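# Put desk box on closet's second shelf, shut closet

## Task

Pick up the cardboard box that sits on the desk, set it down on the closet shelf that is second counting up from the floor, then close the closet door completely; the robot must not tip over or be left leaning, or the task counts as failed.

## Robot and tools

ROBOT. TidyBot++: a mobile base (0.54 m long, 0.50 m wide, 0.38 m tall) on four powered casters, carrying one seven-joint arm with a right-handed five-finger hand. The shoulder sits 0.12 m ahead of the base centre, 0.68 m above the floor. Segments: upper arm 0.42 m, forearm 0.31 m, wrist to hand point 0.32 m. Cameras: base_camera and wrist_camera. The wrist camera is mounted on the little-finger side and aims at the hand point, tilted about 30 degrees toward the thumb. With joints 0, -1.2, 3.142, -2.03, 0, -0.203, -1.832 rad it looks forward, roughly level; joint_6_rad then pitches it. The arm begins folded, hand pointing down, poking up to 0.15 m beyond the base front.

FRAMES. Base frame: origin on the floor below the base centre, x forward, y left, z up, metres. hand_pose and target use it. Odometry frame: the base frame as it was when the scene began; base_odometry heading is in rad, left positive, within -3.142..3.142, and drifts with wheel slip. base_tilt is in degrees, positive for leaning forward or right.

move. One action per call, built from "base", "joints", "target", optionally "speeds" and "min_time_s"; plus "cameras" (list of base_camera, wrist_camera, or all) and "blocking" (default true: return when everything rests; false: return within about 0.5 s while motion continues). No action means just report state and images.
- base: an object of relative offsets, counted from the base pose in the last reported state, along the base axes at that moment. translate_m -2..2 m (forward +), strafe_m -2..2 m (left +), rotate_rad -6.3..6.3 rad (counter-clockwise seen from above +). Base moves time out after 14 s.
- joints: an object of absolute targets by name, radians for arm joints. joint_1_rad any angle (positive turns the arm clockwise from above, opposite to heading); joint_2_rad ±2.249 (shoulder, 0 = upper arm vertical); joint_3_rad any; joint_4_rad ±2.579 (elbow, 0 straight); joint_5_rad any; joint_6_rad ±2.099 (wrist); joint_7_rad any (hand roll). Any-angle joints take the short way; step under half a turn. Hand keys, each -1..1 with +1 open: hand_little, hand_ring, hand_middle, hand_index, hand_thumb_bend (-1 fully bent), hand_thumb_turn (-1 in front of palm, +1 beside it). Settings: hand_force_limit -1..1 (about 0 N to 10 N at the fingertip, 15 N for thumb motors), hand_speed -0.96..1 (full speed from +0.48). At the start force limit is 0 and speed -0.8; close at -0.94 or slower for a gentle grip.
- target: one list of seven numbers [x, y, z, qw, qx, qy, qz], an absolute hand pose in the base frame, metres plus unit quaternion. Alongside it, joints may hold only hand keys. The controller chooses joint angles itself and may swing the elbow; poses low and close in front can end far off or drive the arm into the base. Unreachable poses wander up to 10 s then time_out. To fix position error, add (wanted - hand_pose) to the last target; to hold still, resend hand_target.
- speeds: translate_m/strafe_m 0.05..0.5 m/s (name only one when both are given), rotate_rad 0.1..1.57 rad/s. min_time_s 0.1..8 s, minimum duration of arm motions. Any action is capped at 15 s. Unknown keys make a call invalid; out-of-range values get it refused.

Other tools: wait {seconds 0..10, cameras}; stop {cameras} brakes all your motions; zoom_image {camera, region [x0,y0,x1,y1] pixels, at most 504 square}; show_instructions shows reference images; finished_scene {scene: the current scene number} ends the scene permanently.

RESULTS. "move" reads done or the worst status. base_status, joint_status, hand_status: done, moving, off_target (may still push), stopped, not_followed (a check withheld targets; also "joint command not followed" or "pose unreachable" with a cause), contact_stop, time_out, torque_fault, limit_stop_at_motor_heat. hand_status gives the miss distance. joint_positions lists arm angles, finger positions and both settings. hand_stopped_by has six words for little, ring, middle, index, thumb_bend, thumb_turn: moving, target, force, stalled, fault. <motor>_load_n is fingertip force, positive pushing open; a lost grip shows as loads near 0. motor_effort is percent of maximum torque, peak in brackets. Also: pictures (image order), on_its_own, earlier move, ARM HIT, MOTOR HOT, OVER-TEMPERATURE FAULT, Motor temperatures (one per arm joint). If a call is refused or an uncommanded stop appears, the remaining move, wait and finished_scene calls of that reply are skipped.

GRASPING. With the thumb in front of the palm, hand and fingers wrap objects about 0.035-0.065 m thick; with the thumb open, four fingers hook a bar 0.005-0.03 m thick that has 0.02 m clearance behind it, useful for pulling or pushing a door. A new closing target is needed to squeeze harder. Watch the wrist bracket and last link, which stick out below the hand.

CAUTIONS. A straight-down hand reaches at most about 0.93 m high, close to the base. Held loads make the arm sag; correct by adding the error, and never command a loaded joint to its current reading. The arm does not avoid furniture and keeps pushing when blocked. Torque faults (over 104.5 N m on joints 1-4, 51.3 on 5-7) freeze the arm 10 s. The robot can tip if a raised arm snags while the base moves, reaches far out over nearby furniture, or swings sideways extended; back away or retract to recover. Avoid dropping the carried object, releasing moving parts, slamming the closet door, hard hits, and excess finger force. Heat builds from loads and stretched arms; at 75 °C the arm sinks for 30-60 s. Thinking time lets motion continue.

Each tool is called after "Emit:" as a command line: name --argument value for each argument, lists and objects as JSON in quotes; but a table of rows of numbers goes row by row, as --pt "numbers of a row", without its own name.

Reference images:

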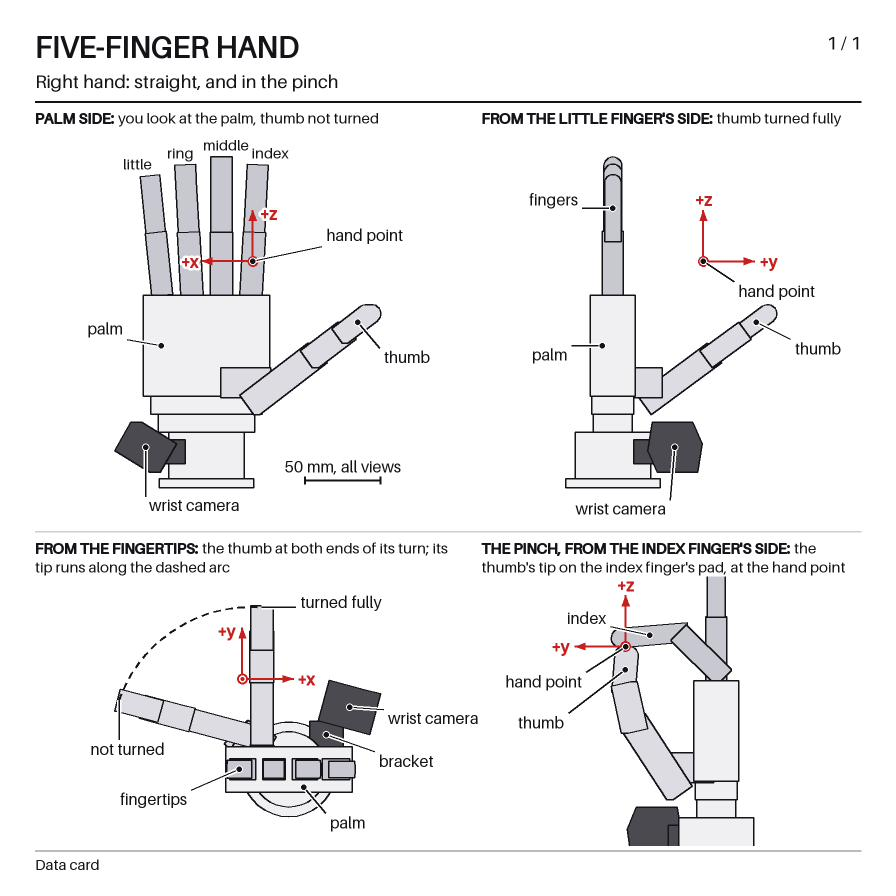

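## Session

Emit:
move

Scene clock: 0.00 s.
Motor temperatures (°C): [33 34 29 30 35 37 36]
base_odometry: x=+0.000 y=+0.000 heading=+0.000
base_tilt: forward=-0.2 right=-0.1
base_status: not commanded
joint_positions: joint_1_rad=+0.013 joint_2_rad=-0.390 joint_3_rad=+3.155 joint_4_rad=-2.552 joint_5_rad=-0.039 joint_6_rad=-0.833 joint_7_rad=+1.594 hand_little=+1.000 hand_ring=+1.000 hand_middle=+1.000 hand_index=+1.000 hand_thumb_turn=+1.000 hand_thumb_bend=+1.000 hand_force_limit=+0.000 hand_speed=-0.800
joint_status: not commanded
hand_stopped_by: target,target,target,target,target,target
little_load_n: 0.0
ring_load_n: 0.0
middle_load_n: 0.0
index_load_n: 0.0
thumb_bend_load_n: 0.0
thumb_turn_load_n: 0.0
motor_effort: joint_1_rad=-1 joint_2_rad=-1 joint_3_rad=+0 joint_4_rad=+12 joint_5_rad=+1 joint_6_rad=+0 joint_7_rad=+1
hand_pose: x=+0.2994 y=+0.0667 z=+0.5839 quat_wxyz=(+0.074, +0.013, +0.997, +0.016) (m; base frame)
hand_target: x=+0.2989 y=+0.0667 z=+0.5836 quat_wxyz=(+0.073, +0.013, +0.997, +0.016) (m; base frame)
hand_status: not commanded
pictures: base_camera, wrist_camera
Images, in order (width x height): base_camera 644x364, wrist_camera 504x504.

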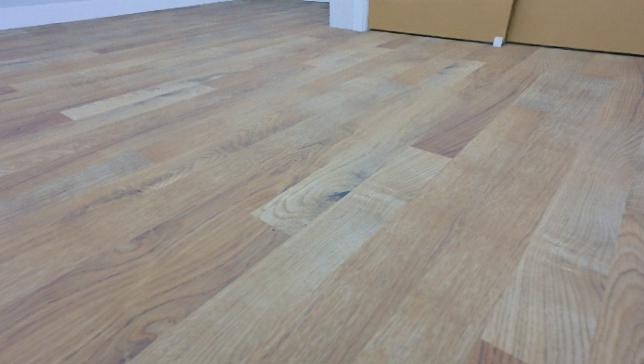

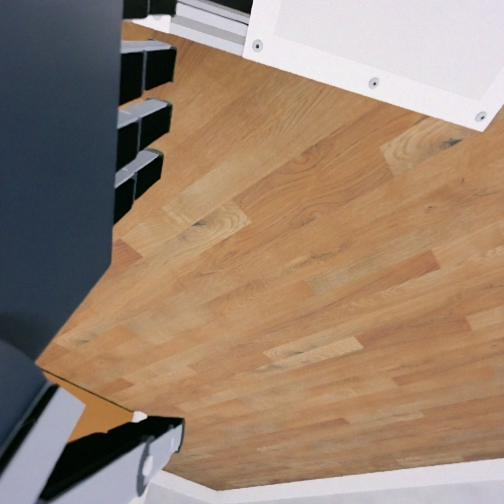

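Emit:
move --joints '{"joint_1_rad": 0, "joint_2_rad": -1.2, "joint_3_rad": 3.142, "joint_4_rad": -2.03, "joint_5_rad": 0, "joint_6_rad": -0.203, "joint_7_rad": -1.832}' --min_time_s 2.5 --cameras '["all"]'

Scene clock: 4.33 s.
move: done
base_odometry: x=+0.000 y=+0.000 heading=+0.000
base_tilt: forward=-0.2 right=+0.0
base_status: not commanded
joint_positions: joint_1_rad=+0.013 joint_2_rad=-1.174 joint_3_rad=+3.155 joint_4_rad=-2.036 joint_5_rad=-0.039 joint_6_rad=-0.291 joint_7_rad=+4.396 hand_little=+1.000 hand_ring=+1.000 hand_middle=+1.000 hand_index=+1.000 hand_thumb_turn=+1.000 hand_thumb_bend=+1.000 hand_force_limit=+0.000 hand_speed=-0.800
joint_status: all done
hand_stopped_by: target,target,target,target,target,target
little_load_n: 0.0
ring_load_n: 0.0
middle_load_n: 0.0
index_load_n: 0.0
thumb_bend_load_n: 0.0
thumb_turn_load_n: 0.0
motor_effort: joint_1_rad=-1(3) joint_2_rad=+15(17) joint_3_rad=+1(2) joint_4_rad=+15(18) joint_5_rad=+0(2) joint_6_rad=+6(7) joint_7_rad=+1(2)
hand_pose: x=+0.2837 y=-0.0492 z=+1.1342 quat_wxyz=(+0.146, -0.535, +0.101, -0.826) (m; base frame)
hand_target: x=+0.2586 y=-0.0490 z=+1.1725 quat_wxyz=(+0.113, -0.490, +0.065, -0.862) (m; base frame)
hand_status: not commanded
pictures: base_camera, wrist_camera
Images, in order (width x height): base_camera 644x364, wrist_camera 504x504.

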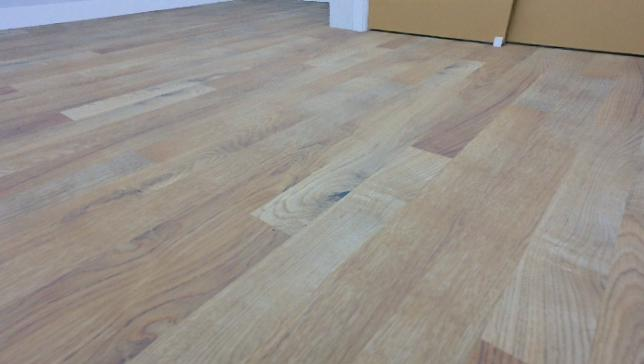

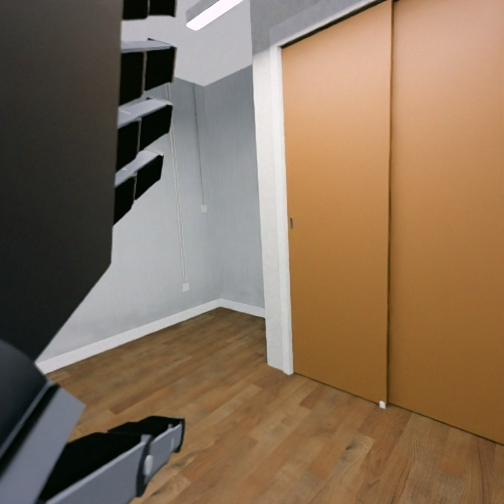

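Emit:
move --base '{"rotate_rad": -0.7}' --cameras '["all"]'

Emit:
move --base '{"rotate_rad": -0.9}' --cameras '["all"]'

Emit:
move --base '{"rotate_rad": -1.2}' --cameras '["wrist_camera"]'

Emit:
move --base '{"rotate_rad": -1.2}' --cameras '["wrist_camera"]'

Emit:
move --base '{"rotate_rad": -1.2}' --cameras '["wrist_camera"]'

Scene clock: 7.63 s.
move: done
base_odometry: x=+0.000 y=+0.000 heading=-0.699
base_tilt: forward=-0.2 right=-0.1
base_status: done
joint_positions: joint_1_rad=+0.011 joint_2_rad=-1.174 joint_3_rad=+3.154 joint_4_rad=-2.036 joint_5_rad=-0.039 joint_6_rad=-0.291 joint_7_rad=+4.399 hand_little=+1.000 hand_ring=+1.000 hand_middle=+1.000 hand_index=+1.000 hand_thumb_turn=+1.000 hand_thumb_bend=+1.000 hand_force_limit=+0.000 hand_speed=-0.800
joint_status: not commanded
hand_stopped_by: target,target,target,target,target,target
little_load_n: 0.0
ring_load_n: 0.0
middle_load_n: 0.0
index_load_n: 0.0
thumb_bend_load_n: 0.0
thumb_turn_load_n: 0.0
motor_effort: joint_1_rad=-1(2) joint_2_rad=+15(15) joint_3_rad=+0(1) joint_4_rad=+15(15) joint_5_rad=+1(2) joint_6_rad=+6(7) joint_7_rad=+1(1)
hand_pose: x=+0.2837 y=-0.0490 z=+1.1343 quat_wxyz=(+0.146, -0.536, +0.100, -0.826) (m; base frame)
hand_target: x=+0.2586 y=-0.0490 z=+1.1725 quat_wxyz=(+0.113, -0.490, +0.065, -0.862) (m; base frame)
hand_status: not commanded
pictures: base_camera, wrist_camera
Images, in order (width x height): base_camera 644x364, wrist_camera 504x504.

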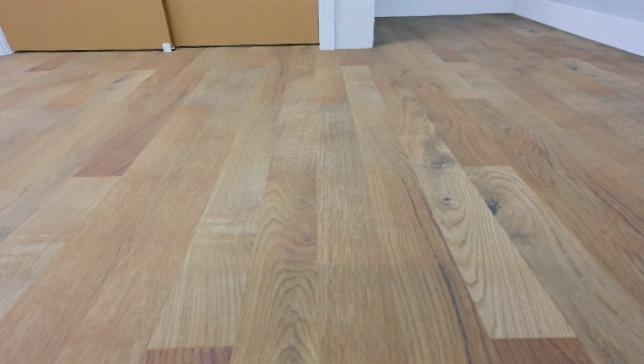

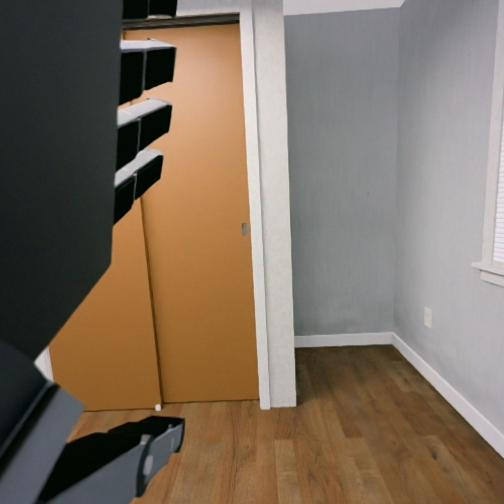

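Scene clock: 9.43 s.
move: done
base_odometry: x=+0.000 y=+0.000 heading=-1.597
base_tilt: forward=-0.2 right=+0.0
base_status: done
joint_positions: joint_1_rad=+0.011 joint_2_rad=-1.174 joint_3_rad=+3.154 joint_4_rad=-2.036 joint_5_rad=-0.039 joint_6_rad=-0.291 joint_7_rad=+4.399 hand_little=+1.000 hand_ring=+1.000 hand_middle=+1.000 hand_index=+1.000 hand_thumb_turn=+1.000 hand_thumb_bend=+1.000 hand_force_limit=+0.000 hand_speed=-0.800
joint_status: not commanded
hand_stopped_by: target,target,target,target,target,target
little_load_n: 0.0
ring_load_n: 0.0
middle_load_n: 0.0
index_load_n: 0.0
thumb_bend_load_n: 0.0
thumb_turn_load_n: 0.0
motor_effort: joint_1_rad=-1(2) joint_2_rad=+14(15) joint_3_rad=+1(1) joint_4_rad=+14(15) joint_5_rad=+1(2) joint_6_rad=+6(7) joint_7_rad=+1(1)
hand_pose: x=+0.2837 y=-0.0489 z=+1.1343 quat_wxyz=(+0.146, -0.536, +0.099, -0.826) (m; base frame)
hand_target: x=+0.2586 y=-0.0490 z=+1.1725 quat_wxyz=(+0.113, -0.490, +0.065, -0.862) (m; base frame)
hand_status: not commanded
pictures: base_camera, wrist_camera
Images, in order (width x height): base_camera 644x364, wrist_camera 504x504.

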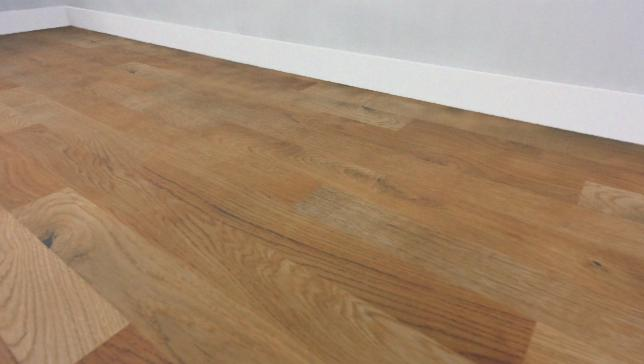

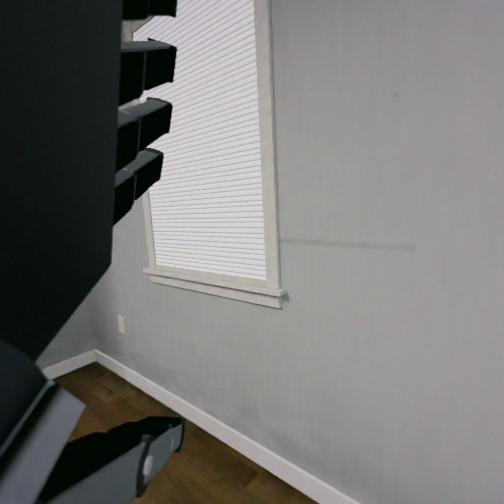

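Scene clock: 11.47 s.
move: done
base_odometry: x=+0.000 y=+0.000 heading=-2.795
base_tilt: forward=-0.1 right=-0.1
base_status: done
joint_positions: joint_1_rad=+0.010 joint_2_rad=-1.174 joint_3_rad=+3.154 joint_4_rad=-2.036 joint_5_rad=-0.039 joint_6_rad=-0.291 joint_7_rad=+4.399 hand_little=+1.000 hand_ring=+1.000 hand_middle=+1.000 hand_index=+1.000 hand_thumb_turn=+1.000 hand_thumb_bend=+1.000 hand_force_limit=+0.000 hand_speed=-0.800
joint_status: not commanded
hand_stopped_by: target,target,target,target,target,target
little_load_n: 0.0
ring_load_n: 0.0
middle_load_n: 0.0
index_load_n: 0.0
thumb_bend_load_n: 0.0
thumb_turn_load_n: 0.0
motor_effort: joint_1_rad=-1(2) joint_2_rad=+15(15) joint_3_rad=+0(1) joint_4_rad=+14(15) joint_5_rad=+1(2) joint_6_rad=+6(7) joint_7_rad=+1(1)
hand_pose: x=+0.2837 y=-0.0488 z=+1.1343 quat_wxyz=(+0.146, -0.536, +0.099, -0.826) (m; base frame)
hand_target: x=+0.2586 y=-0.0490 z=+1.1725 quat_wxyz=(+0.113, -0.490, +0.065, -0.862) (m; base frame)
hand_status: not commanded
pictures: wrist_camera
Images, in order (width x height): wrist_camera 504x504.

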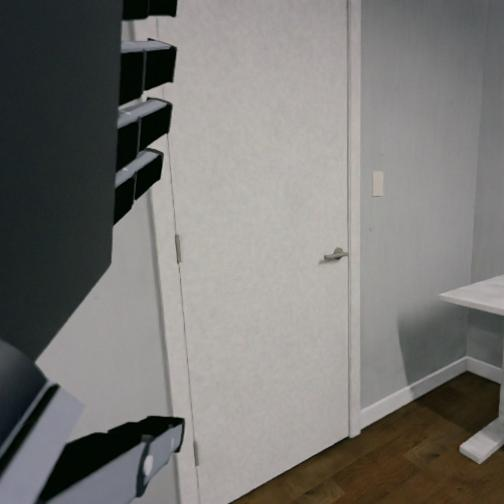

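Scene clock: 13.50 s.
move: done
base_odometry: x=+0.000 y=+0.000 heading=+2.289
base_tilt: forward=-0.2 right=-0.1
base_status: done
joint_positions: joint_1_rad=+0.010 joint_2_rad=-1.174 joint_3_rad=+3.154 joint_4_rad=-2.036 joint_5_rad=-0.039 joint_6_rad=-0.291 joint_7_rad=+4.399 hand_little=+1.000 hand_ring=+1.000 hand_middle=+1.000 hand_index=+1.000 hand_thumb_turn=+1.000 hand_thumb_bend=+1.000 hand_force_limit=+0.000 hand_speed=-0.800
joint_status: not commanded
hand_stopped_by: target,target,target,target,target,target
little_load_n: 0.0
ring_load_n: 0.0
middle_load_n: 0.0
index_load_n: 0.0
thumb_bend_load_n: 0.0
thumb_turn_load_n: 0.0
motor_effort: joint_1_rad=-1(2) joint_2_rad=+15(15) joint_3_rad=+1(1) joint_4_rad=+15(15) joint_5_rad=+1(2) joint_6_rad=+6(7) joint_7_rad=+1(1)
hand_pose: x=+0.2838 y=-0.0487 z=+1.1343 quat_wxyz=(+0.146, -0.536, +0.099, -0.826) (m; base frame)
hand_target: x=+0.2586 y=-0.0490 z=+1.1725 quat_wxyz=(+0.113, -0.490, +0.065, -0.862) (m; base frame)
hand_status: not commanded
pictures: wrist_camera
Images, in order (width x height): wrist_camera 504x504.

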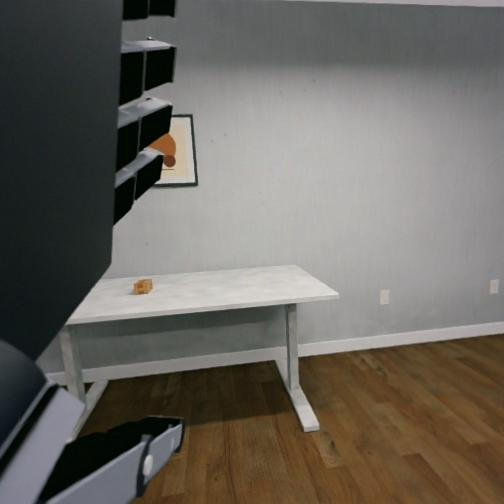

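Scene clock: 15.53 s.
move: done
base_odometry: x=+0.000 y=+0.000 heading=+1.091
base_tilt: forward=-0.2 right=-0.1
base_status: done
joint_positions: joint_1_rad=+0.010 joint_2_rad=-1.174 joint_3_rad=+3.154 joint_4_rad=-2.036 joint_5_rad=-0.039 joint_6_rad=-0.291 joint_7_rad=+4.399 hand_little=+1.000 hand_ring=+1.000 hand_middle=+1.000 hand_index=+1.000 hand_thumb_turn=+1.000 hand_thumb_bend=+1.000 hand_force_limit=+0.000 hand_speed=-0.800
joint_status: not commanded
hand_stopped_by: target,target,target,target,target,target
little_load_n: 0.0
ring_load_n: 0.0
middle_load_n: 0.0
index_load_n: 0.0
thumb_bend_load_n: 0.0
thumb_turn_load_n: 0.0
motor_effort: joint_1_rad=-1(2) joint_2_rad=+15(15) joint_3_rad=+1(1) joint_4_rad=+14(15) joint_5_rad=+1(2) joint_6_rad=+7(7) joint_7_rad=+1(1)
hand_pose: x=+0.2838 y=-0.0487 z=+1.1343 quat_wxyz=(+0.146, -0.536, +0.099, -0.826) (m; base frame)
hand_target: x=+0.2586 y=-0.0490 z=+1.1725 quat_wxyz=(+0.113, -0.490, +0.065, -0.862) (m; base frame)
hand_status: not commanded
pictures: wrist_camera
Images, in order (width x height): wrist_camera 504x504.

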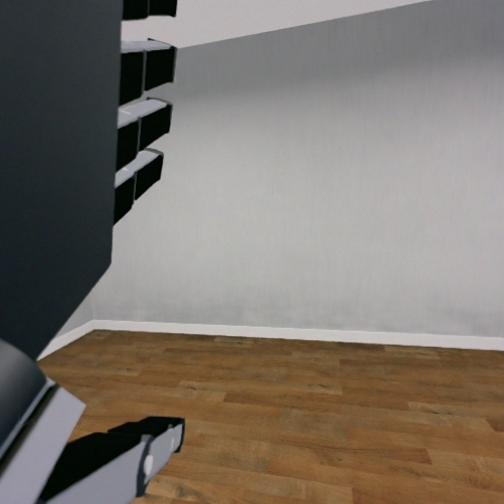

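Emit:
move --base '{"rotate_rad": -1.81}'

Emit:
move --base '{"translate_m": 0.4, "strafe_m": 0.64}' --cameras '["all"]'

Scene clock: 31.53 s.
move: done
base_odometry: x=+0.000 y=+0.000 heading=-0.717
base_tilt: forward=-0.2 right=-0.1
base_status: done
joint_positions: joint_1_rad=+0.009 joint_2_rad=-1.174 joint_3_rad=+3.154 joint_4_rad=-2.036 joint_5_rad=-0.039 joint_6_rad=-0.291 joint_7_rad=+4.399 hand_little=+1.000 hand_ring=+1.000 hand_middle=+1.000 hand_index=+1.000 hand_thumb_turn=+1.000 hand_thumb_bend=+1.000 hand_force_limit=+0.000 hand_speed=-0.800
joint_status: not commanded
hand_stopped_by: target,target,target,target,target,target
little_load_n: 0.0
ring_load_n: 0.0
middle_load_n: 0.0
index_load_n: 0.0
thumb_bend_load_n: 0.0
thumb_turn_load_n: 0.0
motor_effort: joint_1_rad=-1(2) joint_2_rad=+14(15) joint_3_rad=+1(1) joint_4_rad=+14(15) joint_5_rad=+1(2) joint_6_rad=+6(7) joint_7_rad=+1(1)
hand_pose: x=+0.2838 y=-0.0486 z=+1.1343 quat_wxyz=(+0.146, -0.536, +0.099, -0.826) (m; base frame)
hand_target: x=+0.2586 y=-0.0490 z=+1.1725 quat_wxyz=(+0.113, -0.490, +0.065, -0.862) (m; base frame)
hand_status: not commanded
pictures: none

Scene clock: 34.43 s.
move: done
base_odometry: x=+0.722 y=+0.219 heading=-0.718
base_tilt: forward=-0.2 right=-0.1
base_status: done
joint_positions: joint_1_rad=+0.007 joint_2_rad=-1.174 joint_3_rad=+3.150 joint_4_rad=-2.036 joint_5_rad=-0.039 joint_6_rad=-0.290 joint_7_rad=+4.399 hand_little=+1.000 hand_ring=+1.000 hand_middle=+1.000 hand_index=+1.000 hand_thumb_turn=+1.000 hand_thumb_bend=+1.000 hand_force_limit=+0.000 hand_speed=-0.800
joint_status: not commanded
hand_stopped_by: target,target,target,target,target,target
little_load_n: 0.0
ring_load_n: 0.0
middle_load_n: 0.0
index_load_n: 0.5
thumb_bend_load_n: 0.0
thumb_turn_load_n: 0.0
motor_effort: joint_1_rad=-1(3) joint_2_rad=+15(17) joint_3_rad=+0(2) joint_4_rad=+14(15) joint_5_rad=+1(2) joint_6_rad=+6(7) joint_7_rad=+1(1)
hand_pose: x=+0.2837 y=-0.0462 z=+1.1350 quat_wxyz=(+0.147, -0.536, +0.096, -0.826) (m; base frame)
hand_target: x=+0.2586 y=-0.0490 z=+1.1725 quat_wxyz=(+0.113, -0.490, +0.065, -0.862) (m; base frame)
hand_status: not commanded
pictures: base_camera, wrist_camera
Images, in order (width x height): base_camera 644x364, wrist_camera 504x504.

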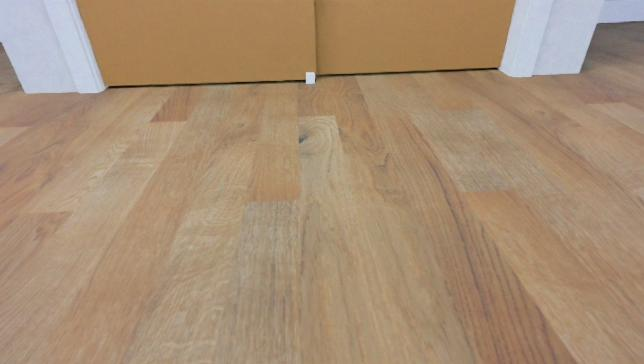

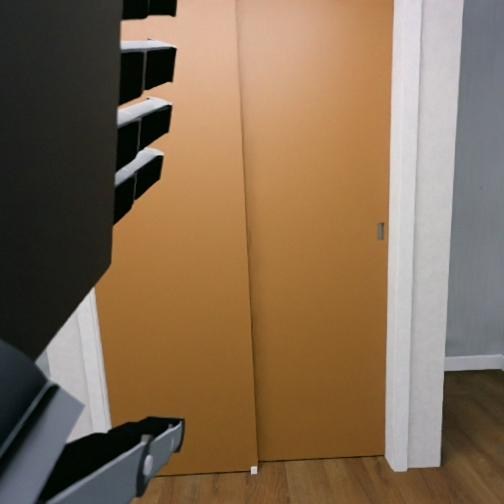

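Emit:
zoom_image --camera "wrist_camera" --region '[340, 190, 440, 270]'

Scaled by 5.040 from the camera's 504x504 image, which has a finer 720x720 frame.

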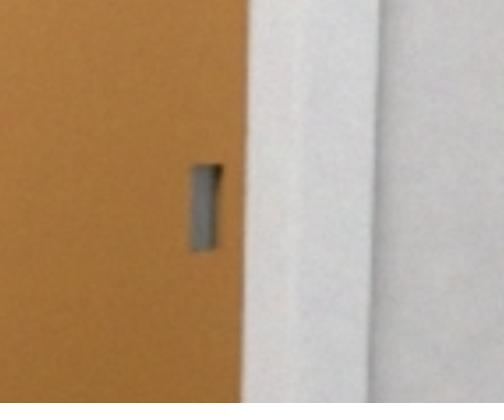

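Emit:
move --base '{"translate_m": 0.4, "strafe_m": 0.75}' --cameras '["all"]'

Scene clock: 45.27 s.
move: done
base_odometry: x=+1.517 y=+0.521 heading=-0.718
base_tilt: forward=-0.2 right=-0.1
base_status: done
joint_positions: joint_1_rad=+0.006 joint_2_rad=-1.174 joint_3_rad=+3.148 joint_4_rad=-2.036 joint_5_rad=-0.039 joint_6_rad=-0.289 joint_7_rad=+4.399 hand_little=+1.000 hand_ring=+1.000 hand_middle=+1.000 hand_index=+1.000 hand_thumb_turn=+1.000 hand_thumb_bend=+1.000 hand_force_limit=+0.000 hand_speed=-0.800
joint_status: not commanded
hand_stopped_by: target,target,target,target,target,target
little_load_n: 0.0
ring_load_n: 0.0
middle_load_n: 0.0
index_load_n: 0.0
thumb_bend_load_n: 0.0
thumb_turn_load_n: 0.0
motor_effort: joint_1_rad=-1(3) joint_2_rad=+15(16) joint_3_rad=+1(2) joint_4_rad=+14(15) joint_5_rad=+0(2) joint_6_rad=+6(7) joint_7_rad=+1(1)
hand_pose: x=+0.2837 y=-0.0453 z=+1.1352 quat_wxyz=(+0.147, -0.536, +0.095, -0.826) (m; base frame)
hand_target: x=+0.2586 y=-0.0490 z=+1.1725 quat_wxyz=(+0.113, -0.490, +0.065, -0.862) (m; base frame)
hand_status: not commanded
pictures: base_camera, wrist_camera
Images, in order (width x height): base_camera 644x364, wrist_camera 504x504.

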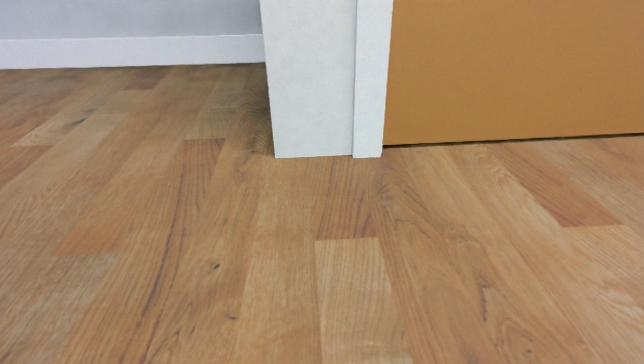

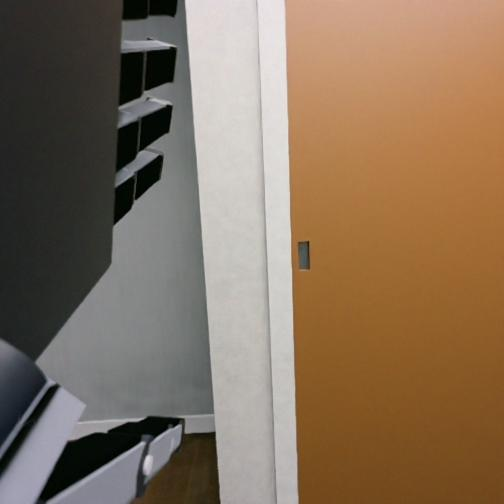

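Emit:
zoom_image --camera "wrist_camera" --region '[274, 220, 334, 290]'

Scaled by 7.200 from the camera's 504x504 image, which has a finer 720x720 frame.

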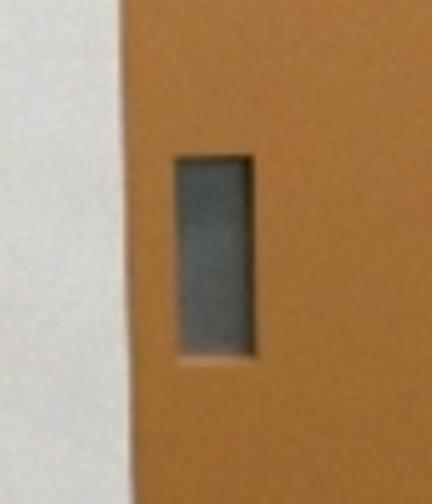

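Emit:
move --base '{"rotate_rad": 0.06}' --joints '{"joint_1_rad": 0, "joint_2_rad": -0.6, "joint_3_rad": 3.142, "joint_4_rad": -2.03, "joint_5_rad": 0, "joint_6_rad": -0.14, "joint_7_rad": -1.57, "hand_little": -1, "hand_ring": -1}' --min_time_s 2.5 --cameras '["all"]'

Scene clock: 61.70 s.
move: done
base_odometry: x=+1.517 y=+0.521 heading=-0.659
base_tilt: forward=-0.2 right=-0.1
base_status: done
joint_positions: joint_1_rad=+0.006 joint_2_rad=-0.615 joint_3_rad=+3.148 joint_4_rad=-2.036 joint_5_rad=-0.039 joint_6_rad=-0.229 joint_7_rad=+4.661 hand_little=-1.000 hand_ring=-1.000 hand_middle=+1.000 hand_index=+1.000 hand_thumb_turn=+1.000 hand_thumb_bend=+1.000 hand_force_limit=+0.000 hand_speed=-0.800
joint_status: all done
hand_stopped_by: target,target,target,target,target,target
little_load_n: 0.5
ring_load_n: 0.0
middle_load_n: 0.0
index_load_n: 0.0
thumb_bend_load_n: 0.0
thumb_turn_load_n: 0.5
motor_effort: joint_1_rad=-1(3) joint_2_rad=+0(17) joint_3_rad=+0(2) joint_4_rad=+18(19) joint_5_rad=+2(2) joint_6_rad=+6(8) joint_7_rad=+1(2)
hand_pose: x=+0.5053 y=-0.0587 z=+1.0108 quat_wxyz=(+0.031, -0.734, +0.035, -0.678) (m; base frame)
hand_target: x=+0.5148 y=-0.0591 z=+1.0427 quat_wxyz=(+0.000, -0.707, +0.000, -0.707) (m; base frame)
hand_status: not commanded
pictures: base_camera, wrist_camera
Images, in order (width x height): base_camera 644x364, wrist_camera 504x504.

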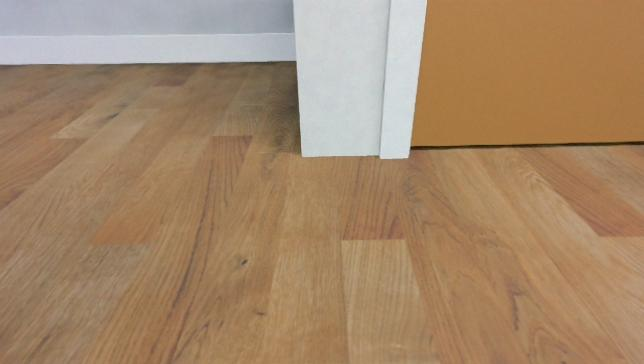

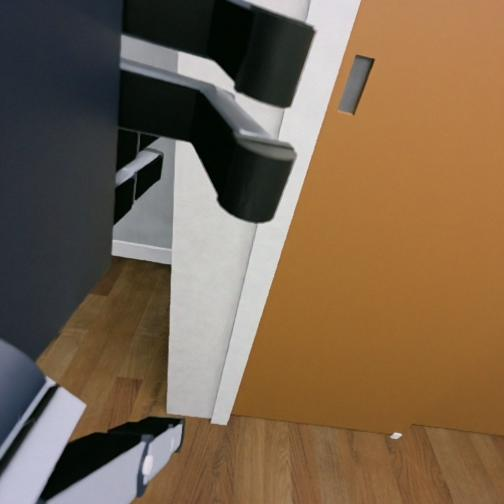

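Emit:
move --base '{"translate_m": 0.15, "strafe_m": -0.19}' --speeds '{"translate_m": 0.2}' --joints '{"joint_1_rad": 0, "joint_2_rad": -0.52, "joint_3_rad": 3.142, "joint_4_rad": -1.95, "joint_5_rad": 0, "joint_6_rad": -0.06, "joint_7_rad": -1.57, "hand_little": 1, "hand_ring": 1}' --cameras '["all"]'

Scene clock: 73.83 s.
move: done
base_odometry: x=+1.520 y=+0.279 heading=-0.659
base_tilt: forward=-0.2 right=-0.1
base_status: done
joint_positions: joint_1_rad=+0.006 joint_2_rad=-0.535 joint_3_rad=+3.148 joint_4_rad=-1.955 joint_5_rad=-0.039 joint_6_rad=-0.146 joint_7_rad=+4.661 hand_little=+1.000 hand_ring=+1.000 hand_middle=+1.000 hand_index=+1.000 hand_thumb_turn=+1.000 hand_thumb_bend=+1.000 hand_force_limit=+0.000 hand_speed=-0.800
joint_status: all done
hand_stopped_by: target,target,target,target,target,target
little_load_n: -0.5
ring_load_n: 0.0
middle_load_n: 0.0
index_load_n: -0.5
thumb_bend_load_n: 0.0
thumb_turn_load_n: 0.0
motor_effort: joint_1_rad=-1(2) joint_2_rad=-2(3) joint_3_rad=+0(2) joint_4_rad=+18(19) joint_5_rad=+2(3) joint_6_rad=+6(8) joint_7_rad=+1(2)
hand_pose: x=+0.5373 y=-0.0599 z=+1.0563 quat_wxyz=(+0.031, -0.705, +0.035, -0.708) (m; base frame)
hand_target: x=+0.5447 y=-0.0591 z=+1.0864 quat_wxyz=(+0.000, -0.678, +0.000, -0.735) (m; base frame)
hand_status: not commanded
pictures: base_camera, wrist_camera
Images, in order (width x height): base_camera 644x364, wrist_camera 504x504.

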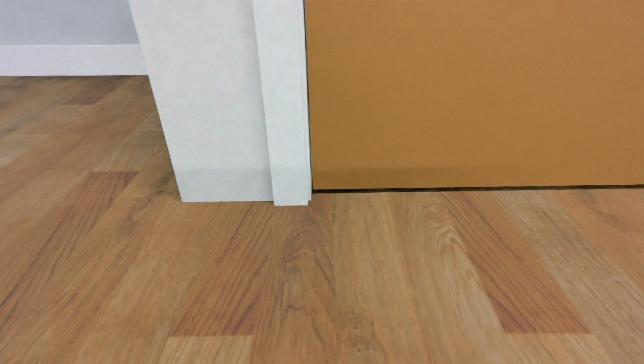

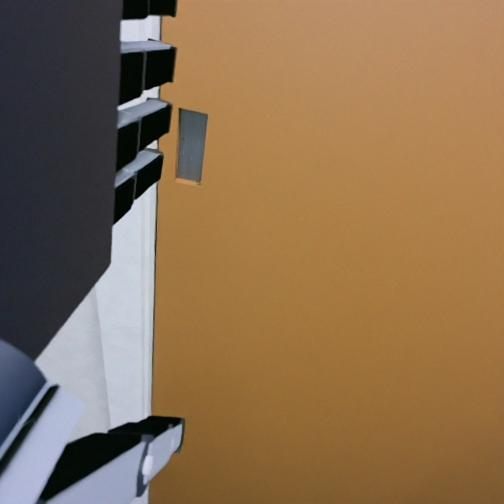

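Emit:
move --base '{"translate_m": 0.07}' --speeds '{"translate_m": 0.1}' --cameras '["wrist_camera"]'

Scene clock: 78.47 s.
move: done
base_odometry: x=+1.575 y=+0.235 heading=-0.659
base_tilt: forward=-0.2 right=-0.1
base_status: done
joint_positions: joint_1_rad=+0.006 joint_2_rad=-0.528 joint_3_rad=+3.148 joint_4_rad=-1.955 joint_5_rad=-0.039 joint_6_rad=-0.146 joint_7_rad=+4.661 hand_little=+1.000 hand_ring=+1.000 hand_middle=+1.000 hand_index=+1.000 hand_thumb_turn=+1.000 hand_thumb_bend=+1.000 hand_force_limit=+0.000 hand_speed=-0.800
joint_status: not commanded
hand_stopped_by: target,target,target,target,target,target
little_load_n: 0.0
ring_load_n: 0.0
middle_load_n: 0.0
index_load_n: 0.0
thumb_bend_load_n: 0.0
thumb_turn_load_n: 0.0
motor_effort: joint_1_rad=-1(2) joint_2_rad=-2(5) joint_3_rad=+1(2) joint_4_rad=+18(18) joint_5_rad=+0(2) joint_6_rad=+6(8) joint_7_rad=+1(1)
hand_pose: x=+0.5399 y=-0.0599 z=+1.0536 quat_wxyz=(+0.031, -0.707, +0.035, -0.706) (m; base frame)
hand_target: x=+0.5447 y=-0.0591 z=+1.0864 quat_wxyz=(+0.000, -0.678, +0.000, -0.735) (m; base frame)
hand_status: not commanded
pictures: wrist_camera
Images, in order (width x height): wrist_camera 504x504.

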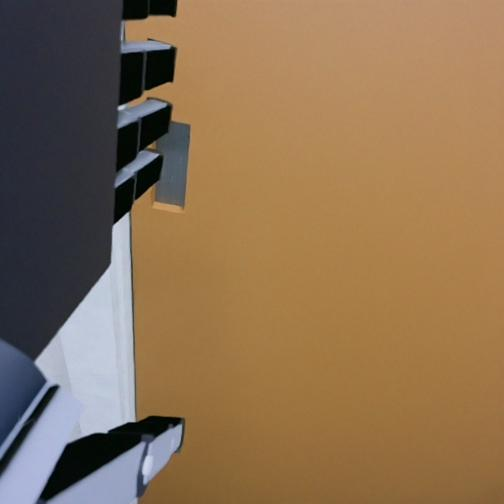

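Emit:
move --joints '{"hand_little": -1, "hand_ring": -1}'

Emit:
move --base '{"translate_m": 0.02, "strafe_m": 0.005}' --speeds '{"translate_m": 0.05}' --cameras '["wrist_camera"]'

Scene clock: 86.13 s.
move: done
base_odometry: x=+1.575 y=+0.235 heading=-0.659
base_tilt: forward=-0.2 right=-0.1
base_status: not commanded
joint_positions: joint_1_rad=+0.006 joint_2_rad=-0.528 joint_3_rad=+3.148 joint_4_rad=-1.955 joint_5_rad=-0.039 joint_6_rad=-0.146 joint_7_rad=+4.661 hand_little=-1.000 hand_ring=-1.000 hand_middle=+1.000 hand_index=+1.000 hand_thumb_turn=+1.000 hand_thumb_bend=+1.000 hand_force_limit=+0.000 hand_speed=-0.800
joint_status: all done
hand_stopped_by: target,target,target,target,target,target
little_load_n: 0.0
ring_load_n: 0.0
middle_load_n: 0.0
index_load_n: 0.0
thumb_bend_load_n: 0.0
thumb_turn_load_n: 0.0
motor_effort: joint_1_rad=+0(2) joint_2_rad=-2(3) joint_3_rad=+0(1) joint_4_rad=+17(18) joint_5_rad=+1(2) joint_6_rad=+6(8) joint_7_rad=+1(2)
hand_pose: x=+0.5399 y=-0.0599 z=+1.0536 quat_wxyz=(+0.031, -0.707, +0.035, -0.706) (m; base frame)
hand_target: x=+0.5447 y=-0.0591 z=+1.0864 quat_wxyz=(+0.000, -0.678, +0.000, -0.735) (m; base frame)
hand_status: not commanded
pictures: none

Scene clock: 87.03 s.
move: done
base_odometry: x=+1.594 y=+0.227 heading=-0.659
base_tilt: forward=-0.2 right=-0.1
base_status: done
joint_positions: joint_1_rad=+0.006 joint_2_rad=-0.527 joint_3_rad=+3.148 joint_4_rad=-1.955 joint_5_rad=-0.039 joint_6_rad=-0.145 joint_7_rad=+4.661 hand_little=-1.000 hand_ring=-1.000 hand_middle=+1.000 hand_index=+1.000 hand_thumb_turn=+1.000 hand_thumb_bend=+1.000 hand_force_limit=+0.000 hand_speed=-0.800
joint_status: not commanded
hand_stopped_by: target,target,target,target,target,target
little_load_n: 0.0
ring_load_n: 0.0
middle_load_n: 0.0
index_load_n: 0.0
thumb_bend_load_n: 0.0
thumb_turn_load_n: 0.0
motor_effort: joint_1_rad=-1(2) joint_2_rad=-2(5) joint_3_rad=+0(1) joint_4_rad=+18(18) joint_5_rad=+1(2) joint_6_rad=+6(8) joint_7_rad=+1(1)
hand_pose: x=+0.5401 y=-0.0599 z=+1.0534 quat_wxyz=(+0.031, -0.707, +0.035, -0.706) (m; base frame)
hand_target: x=+0.5447 y=-0.0591 z=+1.0864 quat_wxyz=(+0.000, -0.678, +0.000, -0.735) (m; base frame)
hand_status: not commanded
pictures: wrist_camera
Images, in order (width x height): wrist_camera 504x504.

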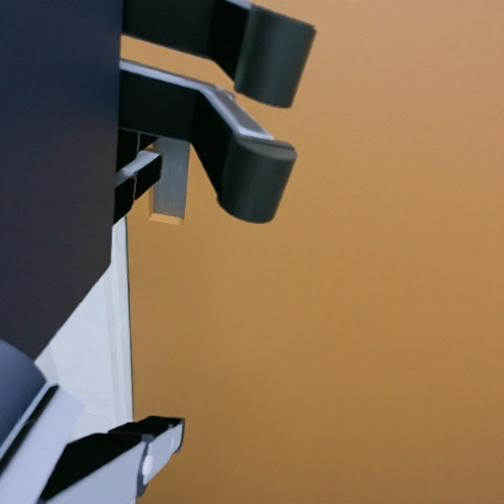

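Emit:
move --base '{"translate_m": 0.02, "strafe_m": 0.001}' --speeds '{"translate_m": 0.05}' --cameras '["wrist_camera"]'

Scene clock: 90.93 s.
move: done
base_odometry: x=+1.611 y=+0.215 heading=-0.659
base_tilt: forward=-0.3 right=+0.0
base_status: done
joint_positions: joint_1_rad=+0.006 joint_2_rad=-0.527 joint_3_rad=+3.148 joint_4_rad=-1.955 joint_5_rad=-0.039 joint_6_rad=-0.145 joint_7_rad=+4.661 hand_little=-1.000 hand_ring=-1.000 hand_middle=+1.000 hand_index=+1.000 hand_thumb_turn=+1.000 hand_thumb_bend=+1.000 hand_force_limit=+0.000 hand_speed=-0.800
joint_status: not commanded
hand_stopped_by: target,target,target,target,target,target
little_load_n: 0.0
ring_load_n: 0.0
middle_load_n: 0.0
index_load_n: 0.0
thumb_bend_load_n: 0.0
thumb_turn_load_n: 0.0
motor_effort: joint_1_rad=-1(2) joint_2_rad=-2(5) joint_3_rad=+0(1) joint_4_rad=+18(19) joint_5_rad=+1(3) joint_6_rad=+7(8) joint_7_rad=+1(1)
hand_pose: x=+0.5403 y=-0.0599 z=+1.0532 quat_wxyz=(+0.031, -0.707, +0.035, -0.706) (m; base frame)
hand_target: x=+0.5447 y=-0.0591 z=+1.0864 quat_wxyz=(+0.000, -0.678, +0.000, -0.735) (m; base frame)
hand_status: not commanded
pictures: wrist_camera
Images, in order (width x height): wrist_camera 504x504.

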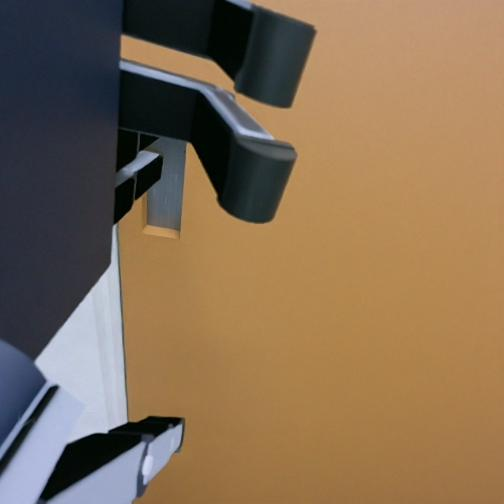

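Emit:
move --base '{"translate_m": 0.015, "strafe_m": -0.001}' --speeds '{"translate_m": 0.05}' --cameras '["wrist_camera"]'

Emit:
zoom_image --camera "wrist_camera" --region '[100, 110, 240, 250]'

Scene clock: 93.07 s.
move: done
base_odometry: x=+1.623 y=+0.205 heading=-0.659
base_tilt: forward=-0.2 right=-0.1
base_status: done
joint_positions: joint_1_rad=+0.006 joint_2_rad=-0.526 joint_3_rad=+3.148 joint_4_rad=-1.955 joint_5_rad=-0.039 joint_6_rad=-0.145 joint_7_rad=+4.661 hand_little=-1.000 hand_ring=-1.000 hand_middle=+1.000 hand_index=+1.000 hand_thumb_turn=+1.000 hand_thumb_bend=+1.000 hand_force_limit=+0.000 hand_speed=-0.800
joint_status: not commanded
hand_stopped_by: target,target,target,target,target,target
little_load_n: 0.0
ring_load_n: 0.0
middle_load_n: 0.0
index_load_n: 0.0
thumb_bend_load_n: 0.0
thumb_turn_load_n: 0.0
motor_effort: joint_1_rad=+0(2) joint_2_rad=-2(5) joint_3_rad=+0(1) joint_4_rad=+17(18) joint_5_rad=+2(2) joint_6_rad=+7(8) joint_7_rad=+1(1)
hand_pose: x=+0.5406 y=-0.0599 z=+1.0530 quat_wxyz=(+0.031, -0.707, +0.035, -0.705) (m; base frame)
hand_target: x=+0.5447 y=-0.0591 z=+1.0864 quat_wxyz=(+0.000, -0.678, +0.000, -0.735) (m; base frame)
hand_status: not commanded
pictures: wrist_camera
Images, in order (width x height): wrist_camera 504x504.

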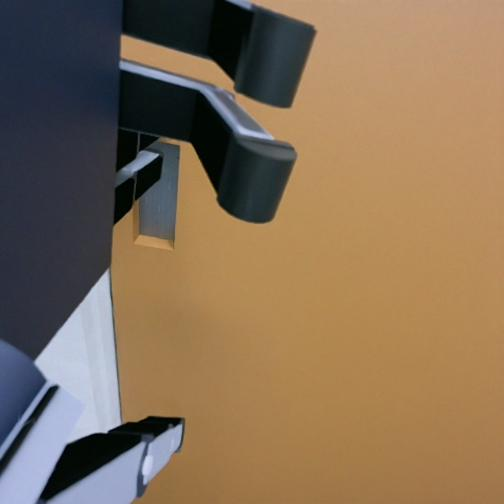

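Scaled by 3.600 from the camera's 504x504 image, which has a finer 720x720 frame.

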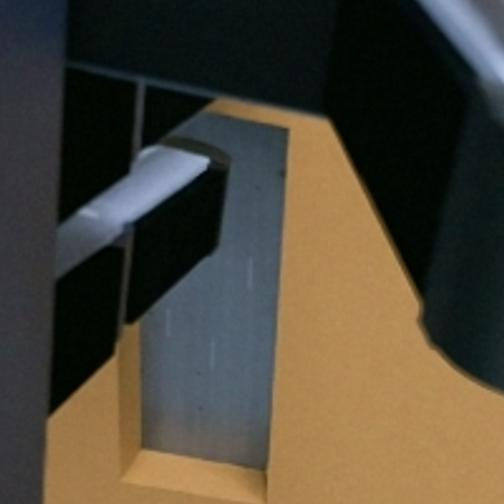

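Emit:
move --joints '{"joint_1_rad": 0, "joint_2_rad": -0.52, "joint_3_rad": 3.142, "joint_4_rad": -2.057, "joint_5_rad": 0, "joint_6_rad": 0.047, "joint_7_rad": -1.57}' --cameras '["wrist_camera"]'

Emit:
zoom_image --camera "wrist_camera" --region '[100, 70, 240, 210]'

Scene clock: 109.93 s.
move: done
base_odometry: x=+1.623 y=+0.205 heading=-0.659
base_tilt: forward=-0.2 right=-0.1
base_status: not commanded
joint_positions: joint_1_rad=+0.006 joint_2_rad=-0.526 joint_3_rad=+3.148 joint_4_rad=-2.037 joint_5_rad=-0.039 joint_6_rad=-0.043 joint_7_rad=+4.661 hand_little=-1.000 hand_ring=-1.000 hand_middle=+1.000 hand_index=+1.000 hand_thumb_turn=+1.000 hand_thumb_bend=+1.000 hand_force_limit=+0.000 hand_speed=-0.800
joint_status: all done
hand_stopped_by: target,target,target,target,target,target
little_load_n: 0.0
ring_load_n: 0.0
middle_load_n: 0.0
index_load_n: 0.0
thumb_bend_load_n: 0.0
thumb_turn_load_n: 0.0
motor_effort: joint_1_rad=-1(2) joint_2_rad=-2(3) joint_3_rad=+0(1) joint_4_rad=+18(20) joint_5_rad=+1(2) joint_6_rad=+7(8) joint_7_rad=+1(2)
hand_pose: x=+0.5436 y=-0.0611 z=+1.0337 quat_wxyz=(+0.030, -0.700, +0.036, -0.712) (m; base frame)
hand_target: x=+0.5476 y=-0.0591 z=+1.0529 quat_wxyz=(+0.000, -0.678, +0.000, -0.735) (m; base frame)
hand_status: not commanded
pictures: wrist_camera
Images, in order (width x height): wrist_camera 504x504.

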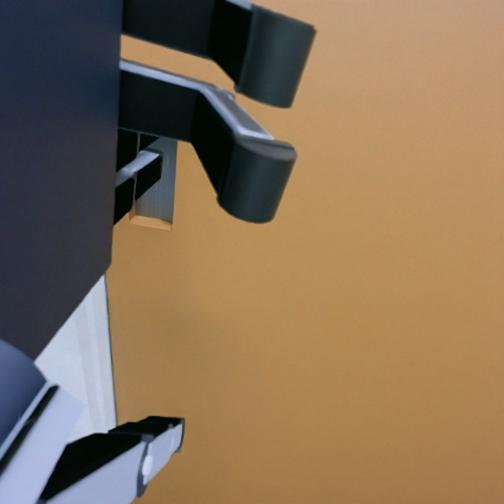

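Scaled by 3.600 from the camera's 504x504 image, which has a finer 720x720 frame.

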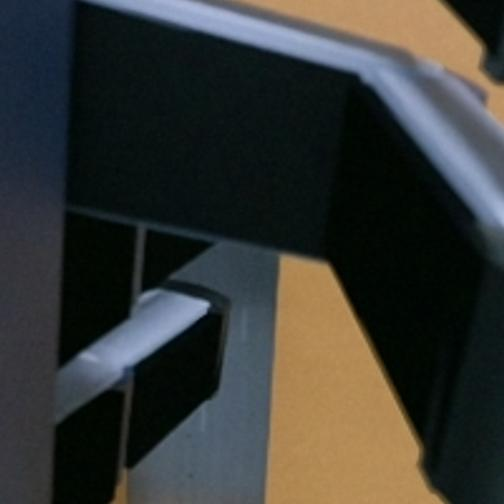

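Emit:
move --base '{"translate_m": 0.025}' --speeds '{"translate_m": 0.05}' --cameras '["wrist_camera"]'

Emit:
zoom_image --camera "wrist_camera" --region '[100, 120, 240, 260]'

Scene clock: 113.80 s.
move: done
base_odometry: x=+1.642 y=+0.191 heading=-0.658
base_tilt: forward=-0.2 right=-0.1
base_status: done
joint_positions: joint_1_rad=+0.006 joint_2_rad=-0.582 joint_3_rad=+3.147 joint_4_rad=-2.074 joint_5_rad=-0.039 joint_6_rad=-0.043 joint_7_rad=+4.661 hand_little=-1.000 hand_ring=-1.000 hand_middle=+1.000 hand_index=+1.000 hand_thumb_turn=+1.000 hand_thumb_bend=+1.000 hand_force_limit=+0.000 hand_speed=-0.800
joint_status: not commanded
hand_stopped_by: target,target,target,target,target,target
little_load_n: 0.0
ring_load_n: 0.0
middle_load_n: -2.5
index_load_n: 0.0
thumb_bend_load_n: 0.0
thumb_turn_load_n: 0.0
motor_effort: joint_1_rad=-2(3) joint_2_rad=+11(16) joint_3_rad=+0(2) joint_4_rad=+22(27) joint_5_rad=+1(2) joint_6_rad=+12(17) joint_7_rad=+1(1)
hand_pose: x=+0.5237 y=-0.0608 z=+1.0333 quat_wxyz=(+0.030, -0.693, +0.036, -0.719) (m; base frame)
hand_target: x=+0.5476 y=-0.0591 z=+1.0529 quat_wxyz=(+0.000, -0.678, +0.000, -0.735) (m; base frame)
hand_status: not commanded
pictures: wrist_camera
Images, in order (width x height): wrist_camera 504x504.

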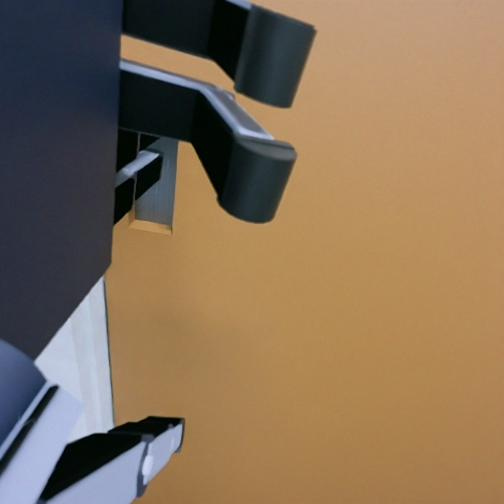

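Scaled by 3.600 from the camera's 504x504 image, which has a finer 720x720 frame.

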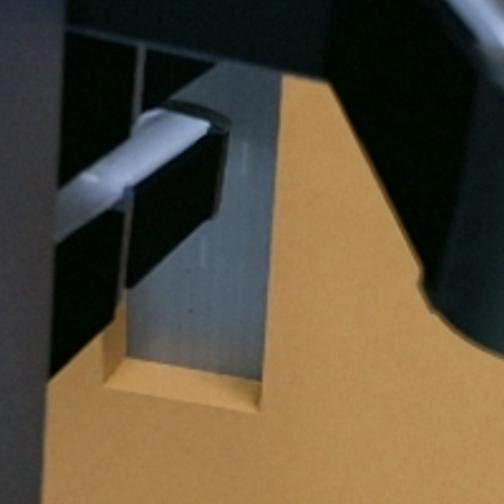

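Emit:
move --base '{"translate_m": -0.02, "strafe_m": -0.003}' --speeds '{"translate_m": 0.05}' --joints '{"hand_middle": -1}' --cameras '["wrist_camera"]'

Emit:
zoom_image --camera "wrist_camera" --region '[100, 100, 240, 240]'

Scene clock: 124.57 s.
move: off_target
base_odometry: x=+1.624 y=+0.201 heading=-0.658
base_tilt: forward=-0.2 right=-0.1
base_status: done
joint_positions: joint_1_rad=+0.005 joint_2_rad=-0.536 joint_3_rad=+3.145 joint_4_rad=-2.064 joint_5_rad=-0.039 joint_6_rad=-0.027 joint_7_rad=+4.661 hand_little=-1.000 hand_ring=-1.000 hand_middle=+0.966 hand_index=+1.000 hand_thumb_turn=+1.000 hand_thumb_bend=+1.000 hand_force_limit=+0.000 hand_speed=-0.800
joint_status: hand_middle off_target (ended at +0.966, target -1.000)
hand_stopped_by: target,target,force,target,target,target
little_load_n: 0.0
ring_load_n: 0.0
middle_load_n: 0.0
index_load_n: 0.0
thumb_bend_load_n: 0.0
thumb_turn_load_n: 0.0
motor_effort: joint_1_rad=-1(2) joint_2_rad=-2(11) joint_3_rad=+0(3) joint_4_rad=+18(22) joint_5_rad=+2(2) joint_6_rad=+7(12) joint_7_rad=+1(1)
hand_pose: x=+0.5404 y=-0.0594 z=+1.0261 quat_wxyz=(+0.030, -0.701, +0.035, -0.712) (m; base frame)
hand_target: x=+0.5476 y=-0.0591 z=+1.0529 quat_wxyz=(+0.000, -0.678, +0.000, -0.735) (m; base frame)
hand_status: not commanded
pictures: wrist_camera
Images, in order (width x height): wrist_camera 504x504.

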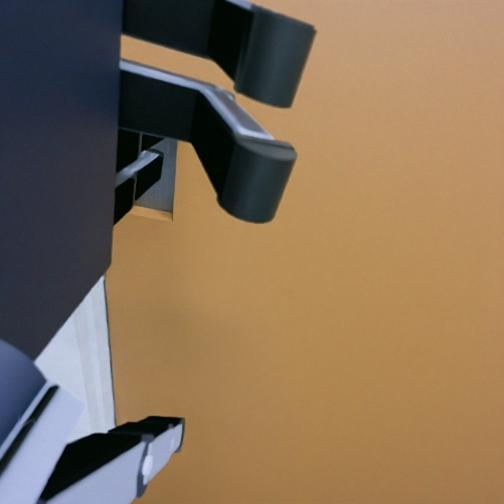

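Scaled by 3.600 from the camera's 504x504 image, which has a finer 720x720 frame.

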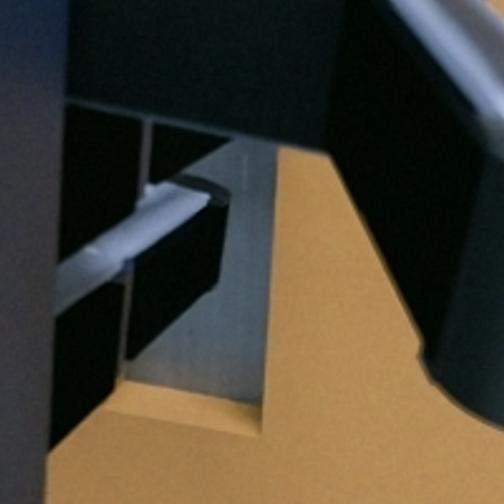

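Emit:
move --joints '{"hand_middle": -0.98}' --cameras '["wrist_camera"]'

Scene clock: 130.03 s.
move: done
base_odometry: x=+1.624 y=+0.201 heading=-0.658
base_tilt: forward=-0.2 right=+0.0
base_status: not commanded
joint_positions: joint_1_rad=+0.005 joint_2_rad=-0.536 joint_3_rad=+3.145 joint_4_rad=-2.064 joint_5_rad=-0.039 joint_6_rad=-0.027 joint_7_rad=+4.661 hand_little=-1.000 hand_ring=-1.000 hand_middle=-0.980 hand_index=+1.000 hand_thumb_turn=+1.000 hand_thumb_bend=+1.000 hand_force_limit=+0.000 hand_speed=-0.800
joint_status: all done
hand_stopped_by: target,target,target,target,target,target
little_load_n: 0.0
ring_load_n: 0.0
middle_load_n: 0.0
index_load_n: 0.0
thumb_bend_load_n: 0.5
thumb_turn_load_n: 0.0
motor_effort: joint_1_rad=-1(2) joint_2_rad=-2(3) joint_3_rad=+0(1) joint_4_rad=+17(18) joint_5_rad=+2(2) joint_6_rad=+7(8) joint_7_rad=+1(2)
hand_pose: x=+0.5404 y=-0.0594 z=+1.0261 quat_wxyz=(+0.030, -0.701, +0.035, -0.712) (m; base frame)
hand_target: x=+0.5476 y=-0.0591 z=+1.0529 quat_wxyz=(+0.000, -0.678, +0.000, -0.735) (m; base frame)
hand_status: not commanded
pictures: wrist_camera
Images, in order (width x height): wrist_camera 504x504.

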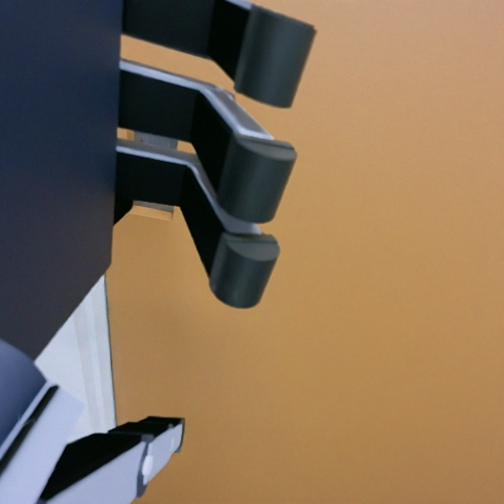

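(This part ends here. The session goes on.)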